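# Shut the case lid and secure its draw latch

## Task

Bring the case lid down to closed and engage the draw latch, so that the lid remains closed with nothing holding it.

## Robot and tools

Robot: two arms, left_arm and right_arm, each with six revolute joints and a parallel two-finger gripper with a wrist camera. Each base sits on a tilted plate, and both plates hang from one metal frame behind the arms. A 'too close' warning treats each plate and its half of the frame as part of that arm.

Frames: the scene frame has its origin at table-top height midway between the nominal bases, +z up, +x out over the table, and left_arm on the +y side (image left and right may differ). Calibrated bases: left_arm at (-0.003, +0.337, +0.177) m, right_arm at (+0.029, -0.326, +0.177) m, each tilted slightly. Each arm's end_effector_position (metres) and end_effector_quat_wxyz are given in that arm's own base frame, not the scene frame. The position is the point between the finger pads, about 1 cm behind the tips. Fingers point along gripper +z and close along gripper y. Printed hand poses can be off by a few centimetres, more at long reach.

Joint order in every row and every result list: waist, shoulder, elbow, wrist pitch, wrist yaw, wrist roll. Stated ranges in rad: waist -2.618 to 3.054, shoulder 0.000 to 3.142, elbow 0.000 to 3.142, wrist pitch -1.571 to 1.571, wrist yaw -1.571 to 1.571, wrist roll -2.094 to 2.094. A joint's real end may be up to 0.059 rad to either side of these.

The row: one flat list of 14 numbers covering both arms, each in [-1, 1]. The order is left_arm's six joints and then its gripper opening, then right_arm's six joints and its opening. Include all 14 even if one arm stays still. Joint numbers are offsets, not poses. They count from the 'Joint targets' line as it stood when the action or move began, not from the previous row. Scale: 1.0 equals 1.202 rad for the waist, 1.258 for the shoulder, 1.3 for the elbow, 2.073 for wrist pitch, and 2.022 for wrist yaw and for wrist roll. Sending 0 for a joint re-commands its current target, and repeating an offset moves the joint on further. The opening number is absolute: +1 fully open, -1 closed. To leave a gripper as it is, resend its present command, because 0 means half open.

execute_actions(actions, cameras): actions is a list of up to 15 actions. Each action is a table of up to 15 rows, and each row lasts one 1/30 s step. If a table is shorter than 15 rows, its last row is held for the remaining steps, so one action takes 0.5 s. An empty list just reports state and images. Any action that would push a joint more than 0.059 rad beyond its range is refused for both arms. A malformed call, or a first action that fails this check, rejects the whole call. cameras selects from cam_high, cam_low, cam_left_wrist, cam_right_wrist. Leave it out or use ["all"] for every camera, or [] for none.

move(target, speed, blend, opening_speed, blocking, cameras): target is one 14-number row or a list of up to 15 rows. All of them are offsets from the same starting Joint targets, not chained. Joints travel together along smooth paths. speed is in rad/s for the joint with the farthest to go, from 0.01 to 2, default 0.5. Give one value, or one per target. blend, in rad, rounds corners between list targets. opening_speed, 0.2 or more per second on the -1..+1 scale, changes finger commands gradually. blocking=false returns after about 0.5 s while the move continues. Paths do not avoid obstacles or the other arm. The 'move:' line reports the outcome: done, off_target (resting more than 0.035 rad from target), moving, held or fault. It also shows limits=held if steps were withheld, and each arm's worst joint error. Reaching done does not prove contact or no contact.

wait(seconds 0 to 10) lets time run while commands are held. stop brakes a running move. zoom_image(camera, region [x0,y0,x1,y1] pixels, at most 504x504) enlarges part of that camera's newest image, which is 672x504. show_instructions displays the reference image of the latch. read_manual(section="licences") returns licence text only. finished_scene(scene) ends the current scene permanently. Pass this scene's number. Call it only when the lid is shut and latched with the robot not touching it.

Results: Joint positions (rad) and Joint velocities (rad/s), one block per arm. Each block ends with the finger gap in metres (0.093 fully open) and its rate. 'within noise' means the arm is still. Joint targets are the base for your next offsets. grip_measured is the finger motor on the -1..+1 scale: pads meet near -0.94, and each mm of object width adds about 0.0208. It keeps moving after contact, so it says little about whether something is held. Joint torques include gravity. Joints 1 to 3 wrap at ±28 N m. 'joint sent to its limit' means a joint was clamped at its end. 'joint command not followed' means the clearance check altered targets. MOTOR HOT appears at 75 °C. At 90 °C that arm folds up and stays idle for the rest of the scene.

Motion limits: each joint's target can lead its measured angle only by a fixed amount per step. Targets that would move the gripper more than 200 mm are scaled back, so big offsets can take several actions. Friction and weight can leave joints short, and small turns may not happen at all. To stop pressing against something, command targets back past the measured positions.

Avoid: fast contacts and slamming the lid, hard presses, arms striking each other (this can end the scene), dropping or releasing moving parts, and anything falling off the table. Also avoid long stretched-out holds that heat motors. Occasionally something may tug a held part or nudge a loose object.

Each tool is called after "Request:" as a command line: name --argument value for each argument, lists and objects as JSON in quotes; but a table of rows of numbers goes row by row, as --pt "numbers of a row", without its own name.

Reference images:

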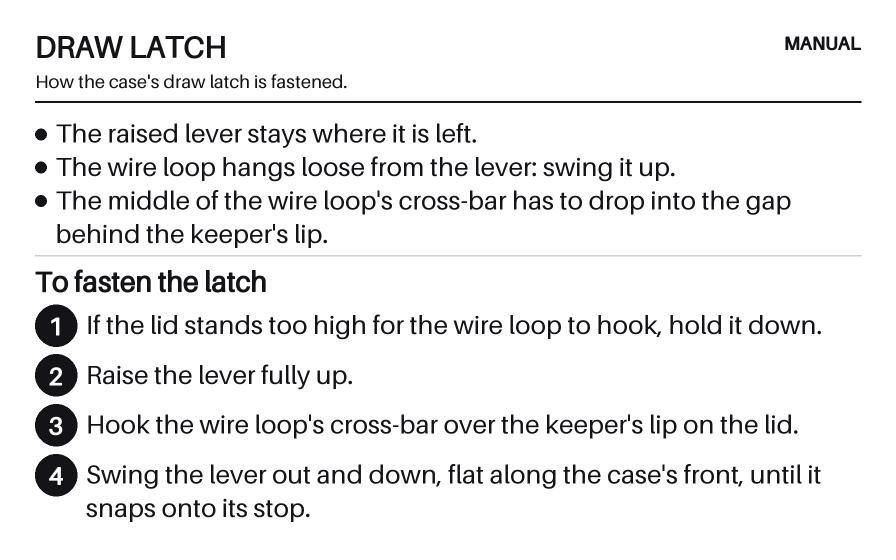

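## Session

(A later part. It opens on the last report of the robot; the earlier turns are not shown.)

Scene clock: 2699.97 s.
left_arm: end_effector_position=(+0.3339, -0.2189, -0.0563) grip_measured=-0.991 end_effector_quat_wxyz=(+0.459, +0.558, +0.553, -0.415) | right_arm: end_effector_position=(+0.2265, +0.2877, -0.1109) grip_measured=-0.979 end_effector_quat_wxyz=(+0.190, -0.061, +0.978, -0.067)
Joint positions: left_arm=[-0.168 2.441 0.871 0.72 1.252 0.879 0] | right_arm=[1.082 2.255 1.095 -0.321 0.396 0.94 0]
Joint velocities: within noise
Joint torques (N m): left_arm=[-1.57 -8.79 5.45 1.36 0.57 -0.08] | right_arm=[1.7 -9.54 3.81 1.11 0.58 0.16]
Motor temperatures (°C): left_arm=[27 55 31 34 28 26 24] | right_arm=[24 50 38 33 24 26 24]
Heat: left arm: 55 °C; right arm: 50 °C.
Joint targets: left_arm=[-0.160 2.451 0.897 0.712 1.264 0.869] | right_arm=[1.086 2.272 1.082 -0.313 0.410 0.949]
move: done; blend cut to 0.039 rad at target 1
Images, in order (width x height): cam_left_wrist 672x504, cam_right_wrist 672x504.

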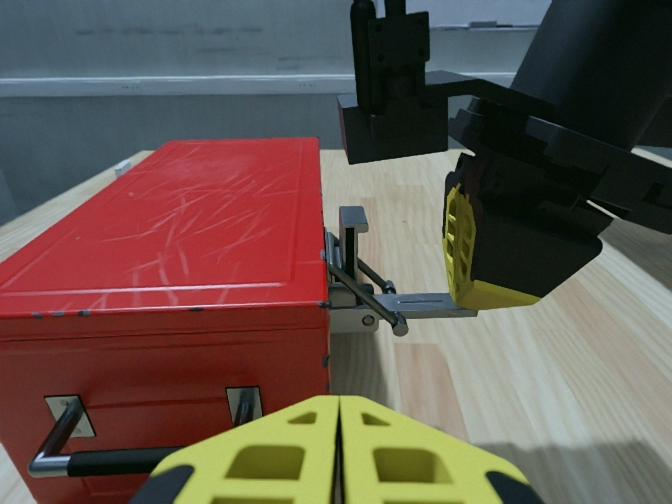

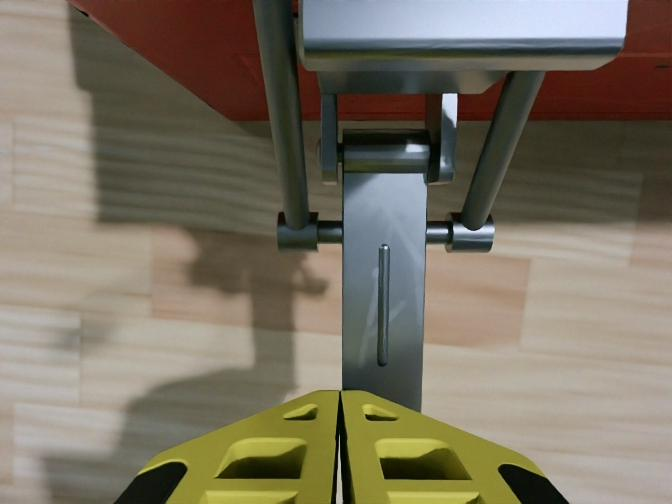

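Request:
move --target '[0,0,0,0,0,0,-1,-0.005,-0.0453,0.0231,-0.0371,0.0025,0,-1]' --speed 0.3 --cameras '["cam_left_wrist","cam_right_wrist"]'

Scene clock: 2711.27 s.
left_arm: end_effector_position=(+0.3339, -0.2189, -0.0563) grip_measured=-0.991 end_effector_quat_wxyz=(+0.459, +0.558, +0.553, -0.415) | right_arm: end_effector_position=(+0.2226, +0.2785, -0.1073) grip_measured=-0.979 end_effector_quat_wxyz=(+0.181, -0.065, +0.977, -0.087)
Joint positions: left_arm=[-0.168 2.441 0.871 0.72 1.252 0.879 0] | right_arm=[1.082 2.243 1.095 -0.377 0.402 0.94 0]
Joint velocities: within noise
Joint torques (N m): left_arm=[-1.59 -8.79 5.48 1.34 0.58 -0.09] | right_arm=[1.22 -13.94 6.06 0.75 0.58 0.16]
Motor temperatures (°C): left_arm=[27 55 31 34 28 26 24] | right_arm=[24 49 37 33 24 26 24]
Heat: left arm: 55 °C; right arm: 49 °C.
Joint targets: left_arm=[-0.160 2.451 0.897 0.712 1.264 0.869] | right_arm=[1.080 2.215 1.112 -0.389 0.415 0.949]
move: done
Images, in order (width x height): cam_left_wrist 672x504, cam_right_wrist 672x504.

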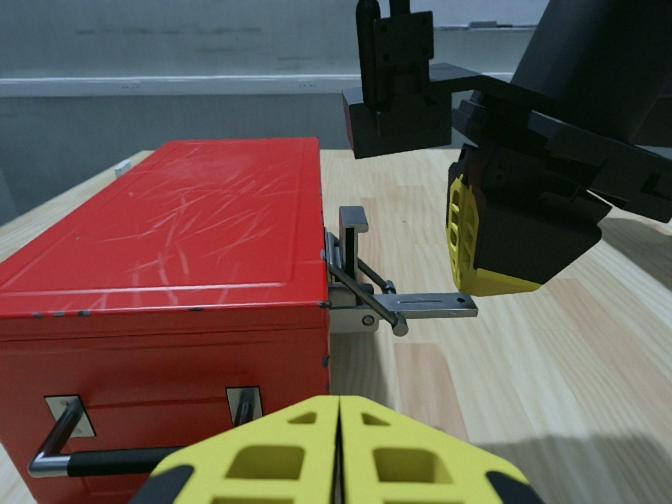

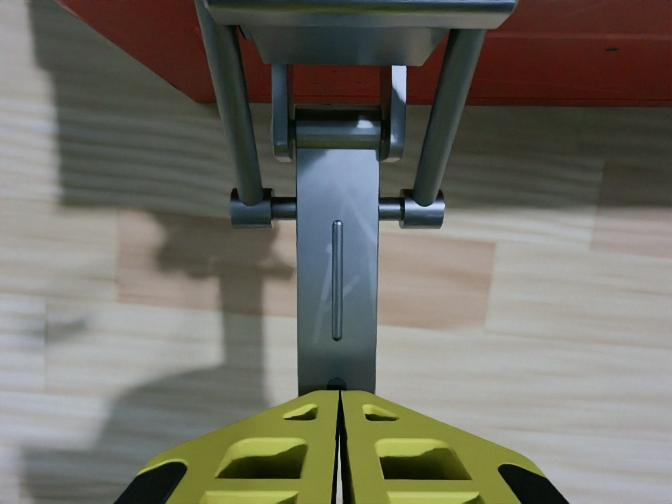

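Request:
move --target '[0,0,0,0,0,0,-1,0.0973,0.1566,-0.1785,0.2706,0.1518,0,-1]' --speed 0.3 --cameras '["cam_left_wrist","cam_right_wrist"]'

Scene clock: 2718.40 s.
left_arm: end_effector_position=(+0.3339, -0.2189, -0.0563) grip_measured=-0.991 end_effector_quat_wxyz=(+0.459, +0.558, +0.553, -0.415) | right_arm: end_effector_position=(+0.2287, +0.2805, -0.1361) grip_measured=-0.979 end_effector_quat_wxyz=(+0.369, -0.074, +0.924, -0.062)
Joint positions: left_arm=[-0.168 2.441 0.871 0.72 1.252 0.879 0] | right_arm=[1.202 2.381 0.897 0.176 0.729 0.941 0]
Joint velocities: within noise
Joint torques (N m): left_arm=[-1.59 -8.8 5.49 1.34 0.57 -0.09] | right_arm=[0.8 -7.77 2.41 1.33 0.56 0.15]
Motor temperatures (°C): left_arm=[27 55 31 34 28 26 24] | right_arm=[24 50 37 32 24 26 24]
Heat: left arm: 55 °C; right arm: 50 °C.
Joint targets: left_arm=[-0.160 2.451 0.897 0.712 1.264 0.869] | right_arm=[1.197 2.412 0.880 0.171 0.721 0.949]
move: done
Images, in order (width x height): cam_left_wrist 672x504, cam_right_wrist 672x504.

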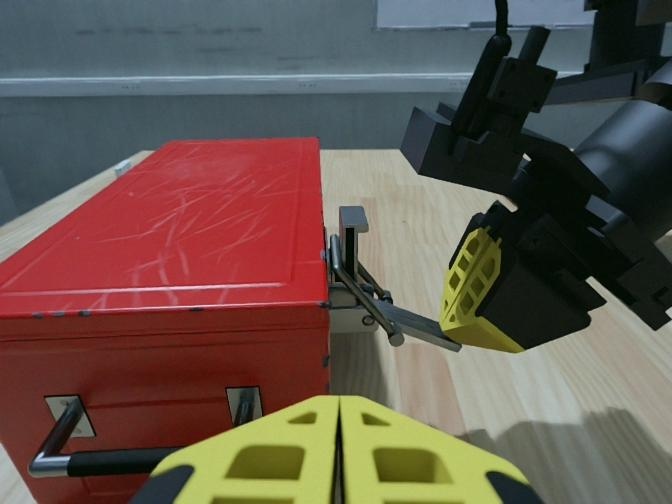

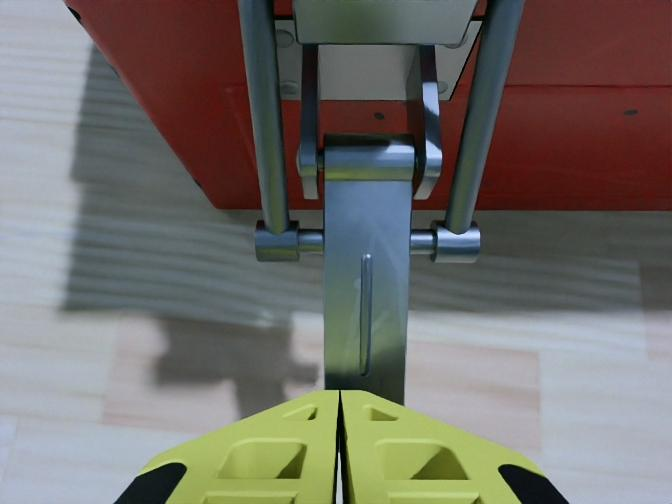

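Request:
move --target '[0,0,0,0,0,0,-1,0.0291,0.2266,-0.0408,0.3034,0.1306,-0.0984,-1]' --speed 0.3 --cameras '["cam_left_wrist","cam_right_wrist"]'

Scene clock: 2728.10 s.
left_arm: end_effector_position=(+0.3339, -0.2189, -0.0563) grip_measured=-0.991 end_effector_quat_wxyz=(+0.459, +0.558, +0.553, -0.415) | right_arm: end_effector_position=(+0.2427, +0.2759, -0.1582) grip_measured=-0.979 end_effector_quat_wxyz=(+0.518, -0.073, +0.852, -0.040)
Joint positions: left_arm=[-0.168 2.441 0.871 0.72 1.252 0.879 0] | right_arm=[1.243 2.667 0.838 0.824 0.993 0.759 0]
Joint velocities: within noise
Joint torques (N m): left_arm=[-1.61 -8.8 5.45 1.34 0.56 -0.09] | right_arm=[0.25 -8.16 1.32 1.56 0.57 0.03]
Motor temperatures (°C): left_arm=[27 55 31 34 28 26 24] | right_arm=[24 48 36 32 24 26 24]
Heat: left arm: 55 °C; right arm: 48 °C.
Joint targets: left_arm=[-0.160 2.451 0.897 0.712 1.264 0.869] | right_arm=[1.232 2.697 0.827 0.801 0.986 0.750]
move: done
Images, in order (width x height): cam_left_wrist 672x504, cam_right_wrist 672x504.

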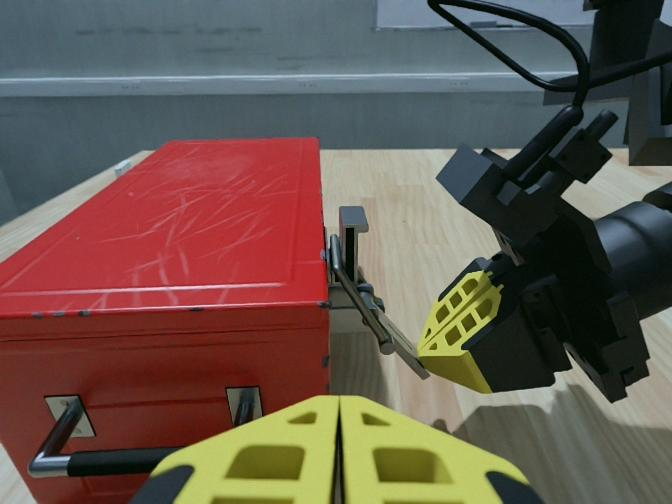

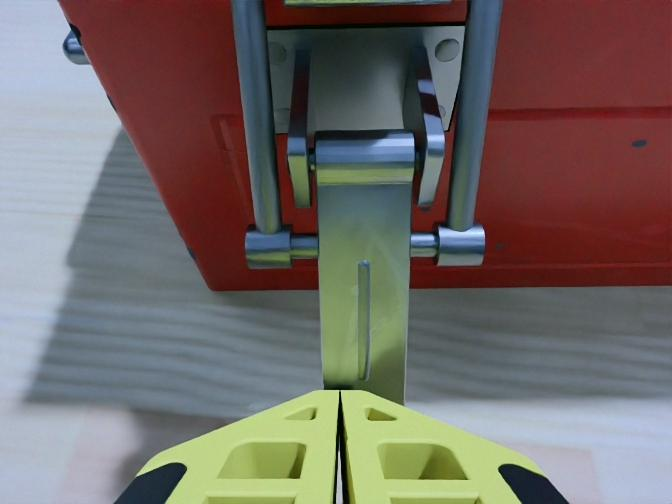

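Request:
move --pt "0 0 0 0 0 0 -1 -0.0349 0.1614 0.0385 0.2335 0.0351 -0.1484 -1" --pt "0 0 0 0 0 0 -1 -0.0599 0.1653 0.0523 0.2446 0.0227 -0.1607 -1" --speed 0.25 --blend 0.02 --cameras '["cam_left_wrist","cam_right_wrist"]'

Scene clock: 2734.13 s.
left_arm: end_effector_position=(+0.3339, -0.2189, -0.0563) grip_measured=-0.991 end_effector_quat_wxyz=(+0.459, +0.558, +0.553, -0.415) | right_arm: end_effector_position=(+0.2713, +0.2626, -0.1716) grip_measured=-0.979 end_effector_quat_wxyz=(+0.576, -0.088, +0.811, -0.055)
Joint positions: left_arm=[-0.168 2.441 0.871 0.72 1.252 0.879 0] | right_arm=[1.164 2.888 0.885 1.294 1.039 0.434 0]
Joint velocities: within noise
Joint torques (N m): left_arm=[-1.62 -8.8 5.42 1.35 0.57 -0.08] | right_arm=[0.98 -9.58 2.03 2.3 0.44 0]
Motor temperatures (°C): left_arm=[27 55 31 34 28 26 24] | right_arm=[24 47 36 33 24 26 24]
Heat: left arm: 55 °C; right arm: 47 °C.
Joint targets: left_arm=[-0.160 2.451 0.897 0.712 1.264 0.869] | right_arm=[1.160 2.905 0.895 1.307 1.032 0.425]
move: done; blend cut to 0.015 rad at target 1
Images, in order (width x height): cam_left_wrist 672x504, cam_right_wrist 672x504.

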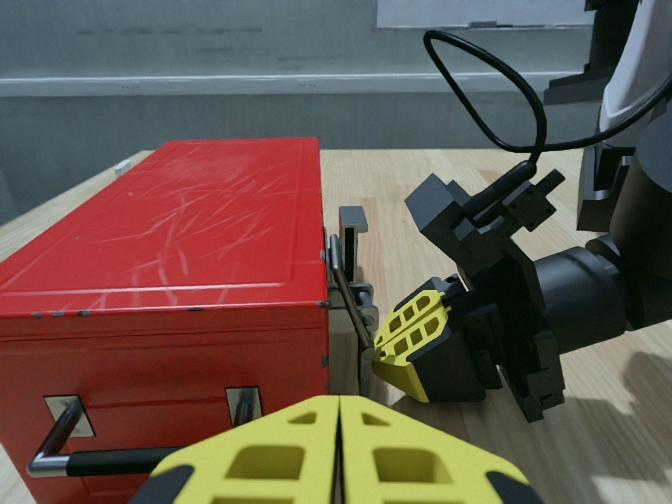

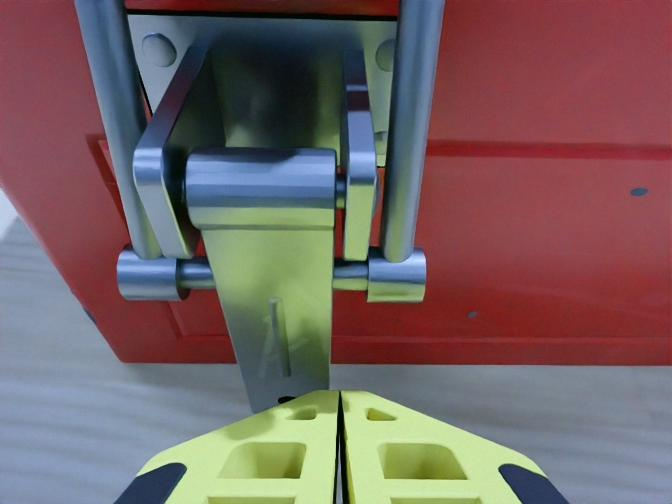

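Request:
move --target '[0,0,0,0,0,0,-1,-0.0233,0.0199,0.0362,0.0232,-0.0109,-0.0074,-1]' --speed 0.1 --cameras '["cam_left_wrist","cam_right_wrist"]'

Request:
zoom_image --camera "cam_left_wrist" --region '[260, 160, 480, 420]'

Scene clock: 2741.30 s.
left_arm: end_effector_position=(+0.3339, -0.2189, -0.0563) grip_measured=-0.991 end_effector_quat_wxyz=(+0.459, +0.558, +0.553, -0.415) | right_arm: end_effector_position=(+0.2780, +0.2675, -0.1730) grip_measured=-0.979 end_effector_quat_wxyz=(+0.585, -0.075, +0.807, -0.043)
Joint positions: left_arm=[-0.168 2.441 0.871 0.72 1.252 0.879 0] | right_arm=[1.151 2.915 0.919 1.339 1.034 0.419 0]
Joint velocities: within noise
Joint torques (N m): left_arm=[-1.63 -8.8 5.45 1.34 0.56 -0.09] | right_arm=[-0.13 -10 3.11 2.34 0.22 -0.02]
Motor temperatures (°C): left_arm=[27 55 31 34 28 26 24] | right_arm=[24 47 35 34 24 26 24]
Heat: left arm: 55 °C; right arm: 47 °C.
Joint targets: left_arm=[-0.160 2.451 0.897 0.712 1.264 0.869] | right_arm=[1.132 2.930 0.942 1.356 1.009 0.410]
move: done
Images, in order (width x height): cam_left_wrist 672x504, cam_right_wrist 672x504.

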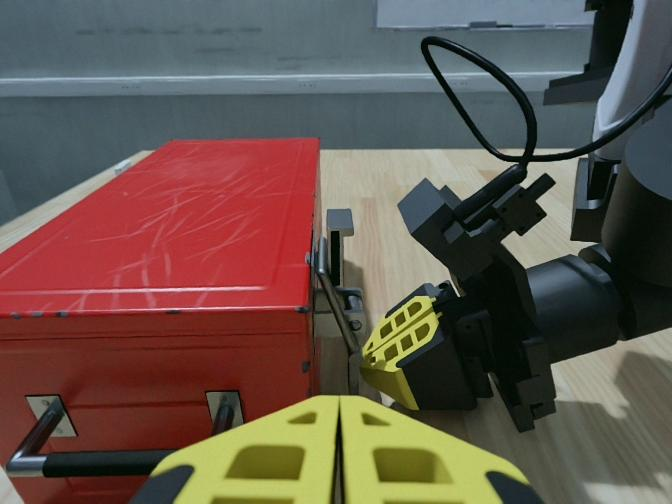

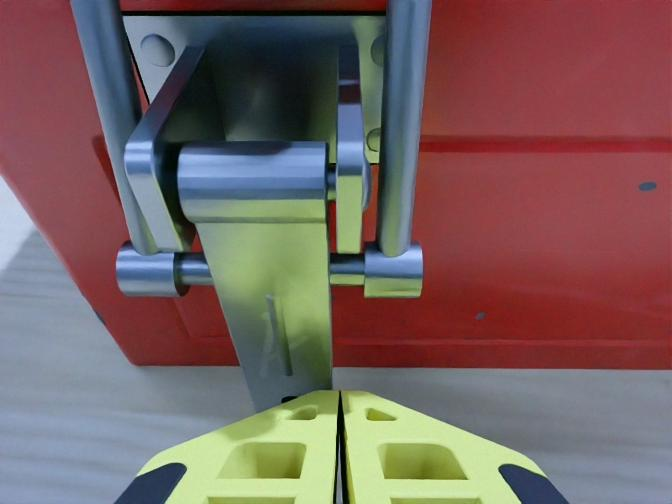

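Scaled by 1.938 from the camera's 672x504 image, which has a finer 960x720 frame.

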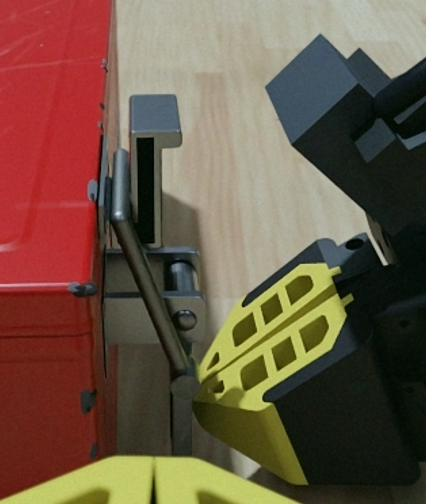

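Request:
move --pt "0 0 0 0 0 0 -1 0.0233 -0.0199 -0.0362 -0.0232 0.0109 0.0074 -1" --pt "0 0 0 0 0 0 -1 0.0832 -0.1653 -0.0885 -0.2677 -0.0119 0.1681 -1" --speed 0.3 --blend 0.02 --cameras '["cam_left_wrist","cam_right_wrist","cam_high","cam_low"]'

Request:
zoom_image --camera "cam_left_wrist" --region '[260, 160, 480, 420]'

Scene clock: 2756.80 s.
left_arm: end_effector_position=(+0.3339, -0.2189, -0.0563) grip_measured=-0.991 end_effector_quat_wxyz=(+0.459, +0.558, +0.553, -0.415) | right_arm: end_effector_position=(+0.2391, +0.2467, -0.1835) grip_measured=-0.979 end_effector_quat_wxyz=(+0.502, -0.097, +0.855, -0.088)
Joint positions: left_arm=[-0.168 2.441 0.871 0.72 1.252 0.879 0] | right_arm=[1.227 2.75 0.836 0.815 1.001 0.74 0]
Joint velocities: within noise
Joint torques (N m): left_arm=[-1.61 -8.81 5.48 1.35 0.57 -0.09] | right_arm=[1.55 -13.78 0.85 1.55 0.53 0.17]
Motor temperatures (°C): left_arm=[27 55 31 34 28 26 24] | right_arm=[24 48 34 36 24 26 24]
Heat: left arm: 55 °C; right arm: 48 °C.
Joint targets: left_arm=[-0.160 2.451 0.897 0.712 1.264 0.869] | right_arm=[1.232 2.722 0.827 0.801 0.985 0.750]
move: done

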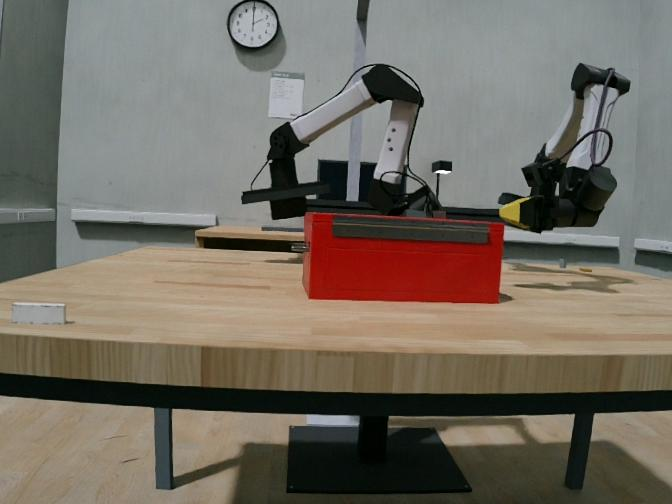

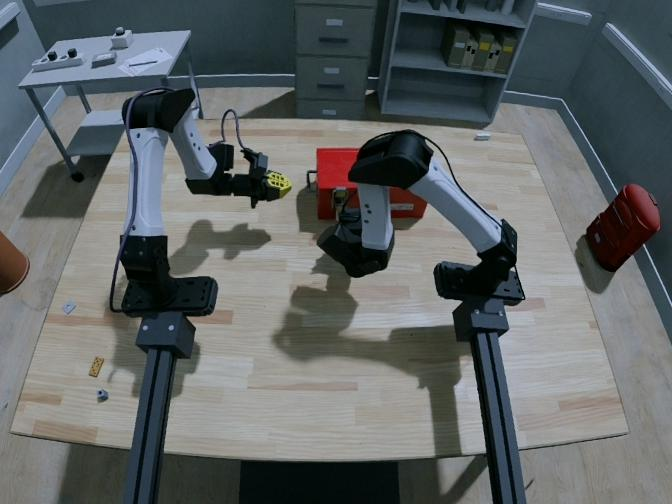

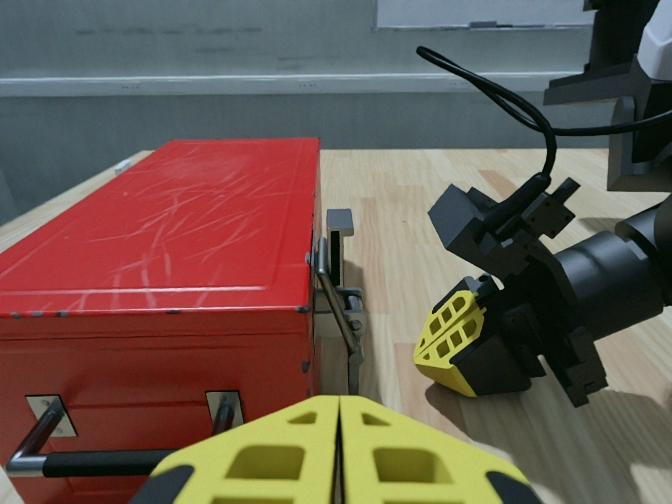

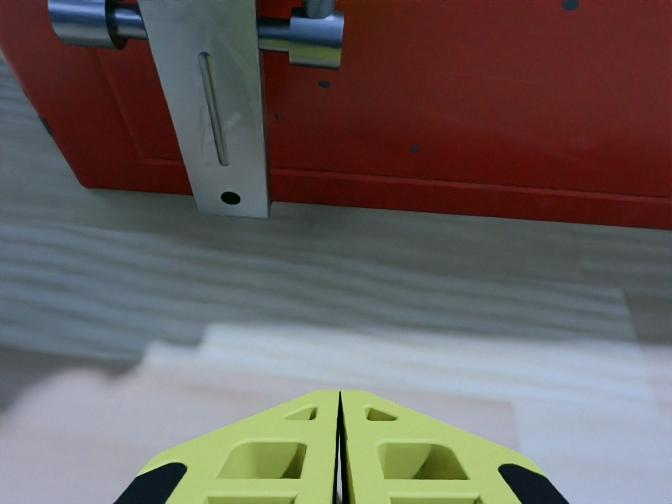

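Scaled by 1.938 from the camera's 672x504 image, which has a finer 960x720 frame.

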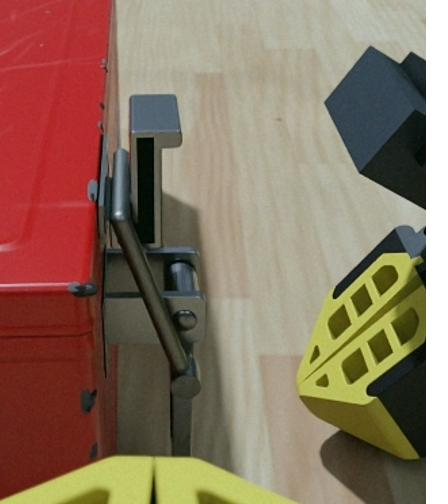

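Request:
zoom_image --camera "cam_left_wrist" --region '[300, 190, 380, 290]'

Request:
zoom_image --camera "cam_left_wrist" --region '[290, 270, 410, 400]'

Scaled by 5.040 from the camera's 672x504 image, which has a finer 960x720 frame.

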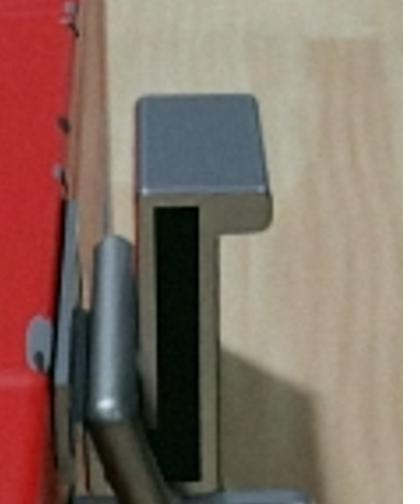

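Scaled by 3.877 from the camera's 672x504 image, which has a finer 960x720 frame.

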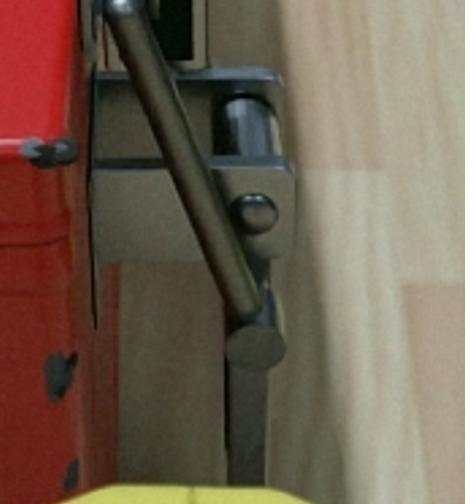

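Request:
move --target '[0,0,0,0,0,0,-1,0.1814,-0.2957,0.0177,-0.097,0.1063,0.0247,-1]' --speed 0.5 --cameras '["cam_left_wrist","cam_right_wrist"]'

Request:
zoom_image --camera "cam_right_wrist" --region '[380, 200, 580, 440]'

Scene clock: 2770.20 s.
left_arm: end_effector_position=(+0.3339, -0.2189, -0.0563) grip_measured=-0.991 end_effector_quat_wxyz=(+0.459, +0.558, +0.553, -0.415) | right_arm: end_effector_position=(+0.1985, +0.3399, -0.0534) grip_measured=-0.979 end_effector_quat_wxyz=(+0.593, -0.085, +0.801, +0.008)
Joint positions: left_arm=[-0.168 2.441 0.871 0.72 1.252 0.879 0] | right_arm=[1.45 2.368 0.836 0.614 1.188 0.791 0]
Joint velocities: within noise
Joint torques (N m): left_arm=[-1.59 -8.81 5.44 1.34 0.56 -0.07] | right_arm=[0.76 -12.7 4.9 1.66 0.79 0.14]
Motor temperatures (°C): left_arm=[27 55 31 34 28 26 24] | right_arm=[24 48 34 34 24 26 24]
Heat: left arm: 55 °C; right arm: 48 °C.
Joint targets: left_arm=[-0.160 2.451 0.897 0.712 1.264 0.869] | right_arm=[1.450 2.350 0.850 0.599 1.201 0.800]
move: done
Images, in order (width x height): cam_left_wrist 672x504, cam_right_wrist 672x504.

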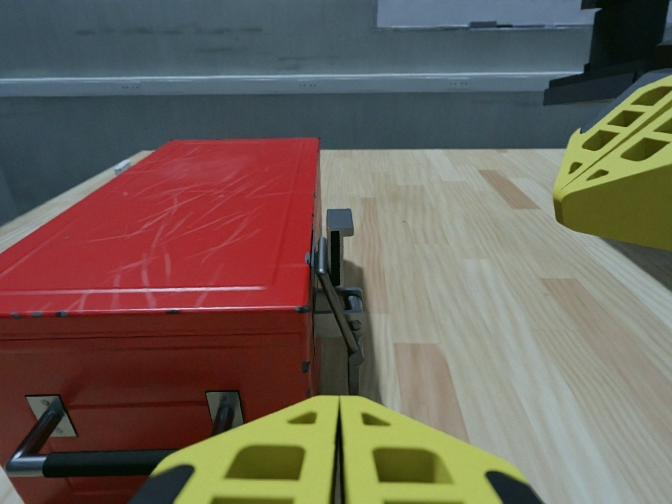

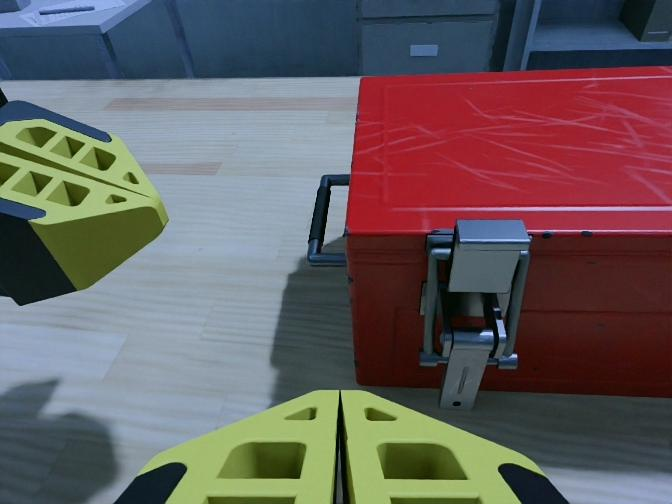

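Scaled by 2.100 from the camera's 672x504 image, which has a finer 960x720 frame.

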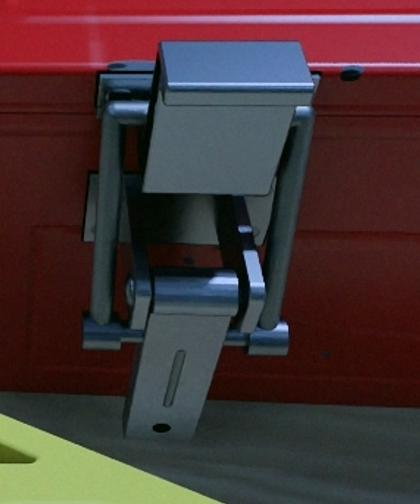

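Request:
zoom_image --camera "cam_left_wrist" --region '[200, 280, 370, 400]'

Request:
zoom_image --camera "cam_right_wrist" --region '[340, 210, 620, 400]'

Scaled by 2.965 from the camera's 672x504 image, which has a finer 960x720 frame.

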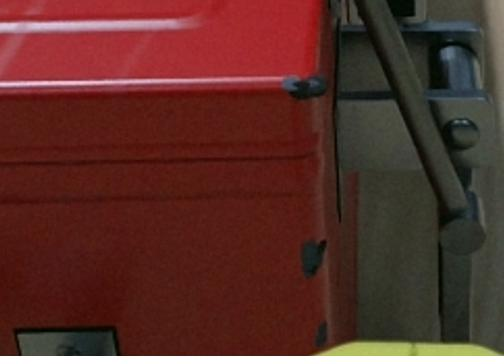

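Scaled by 1.800 from the camera's 672x504 image, which has a finer 960x720 frame.

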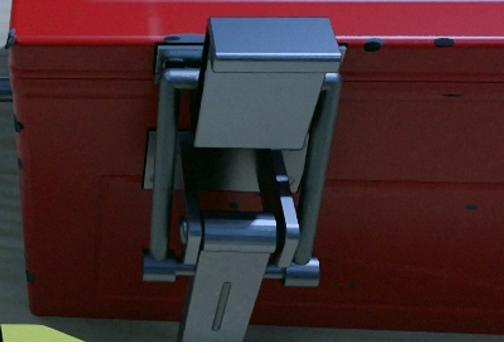

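Request:
finished_scene --scene 1

The scene is finished: the task was done.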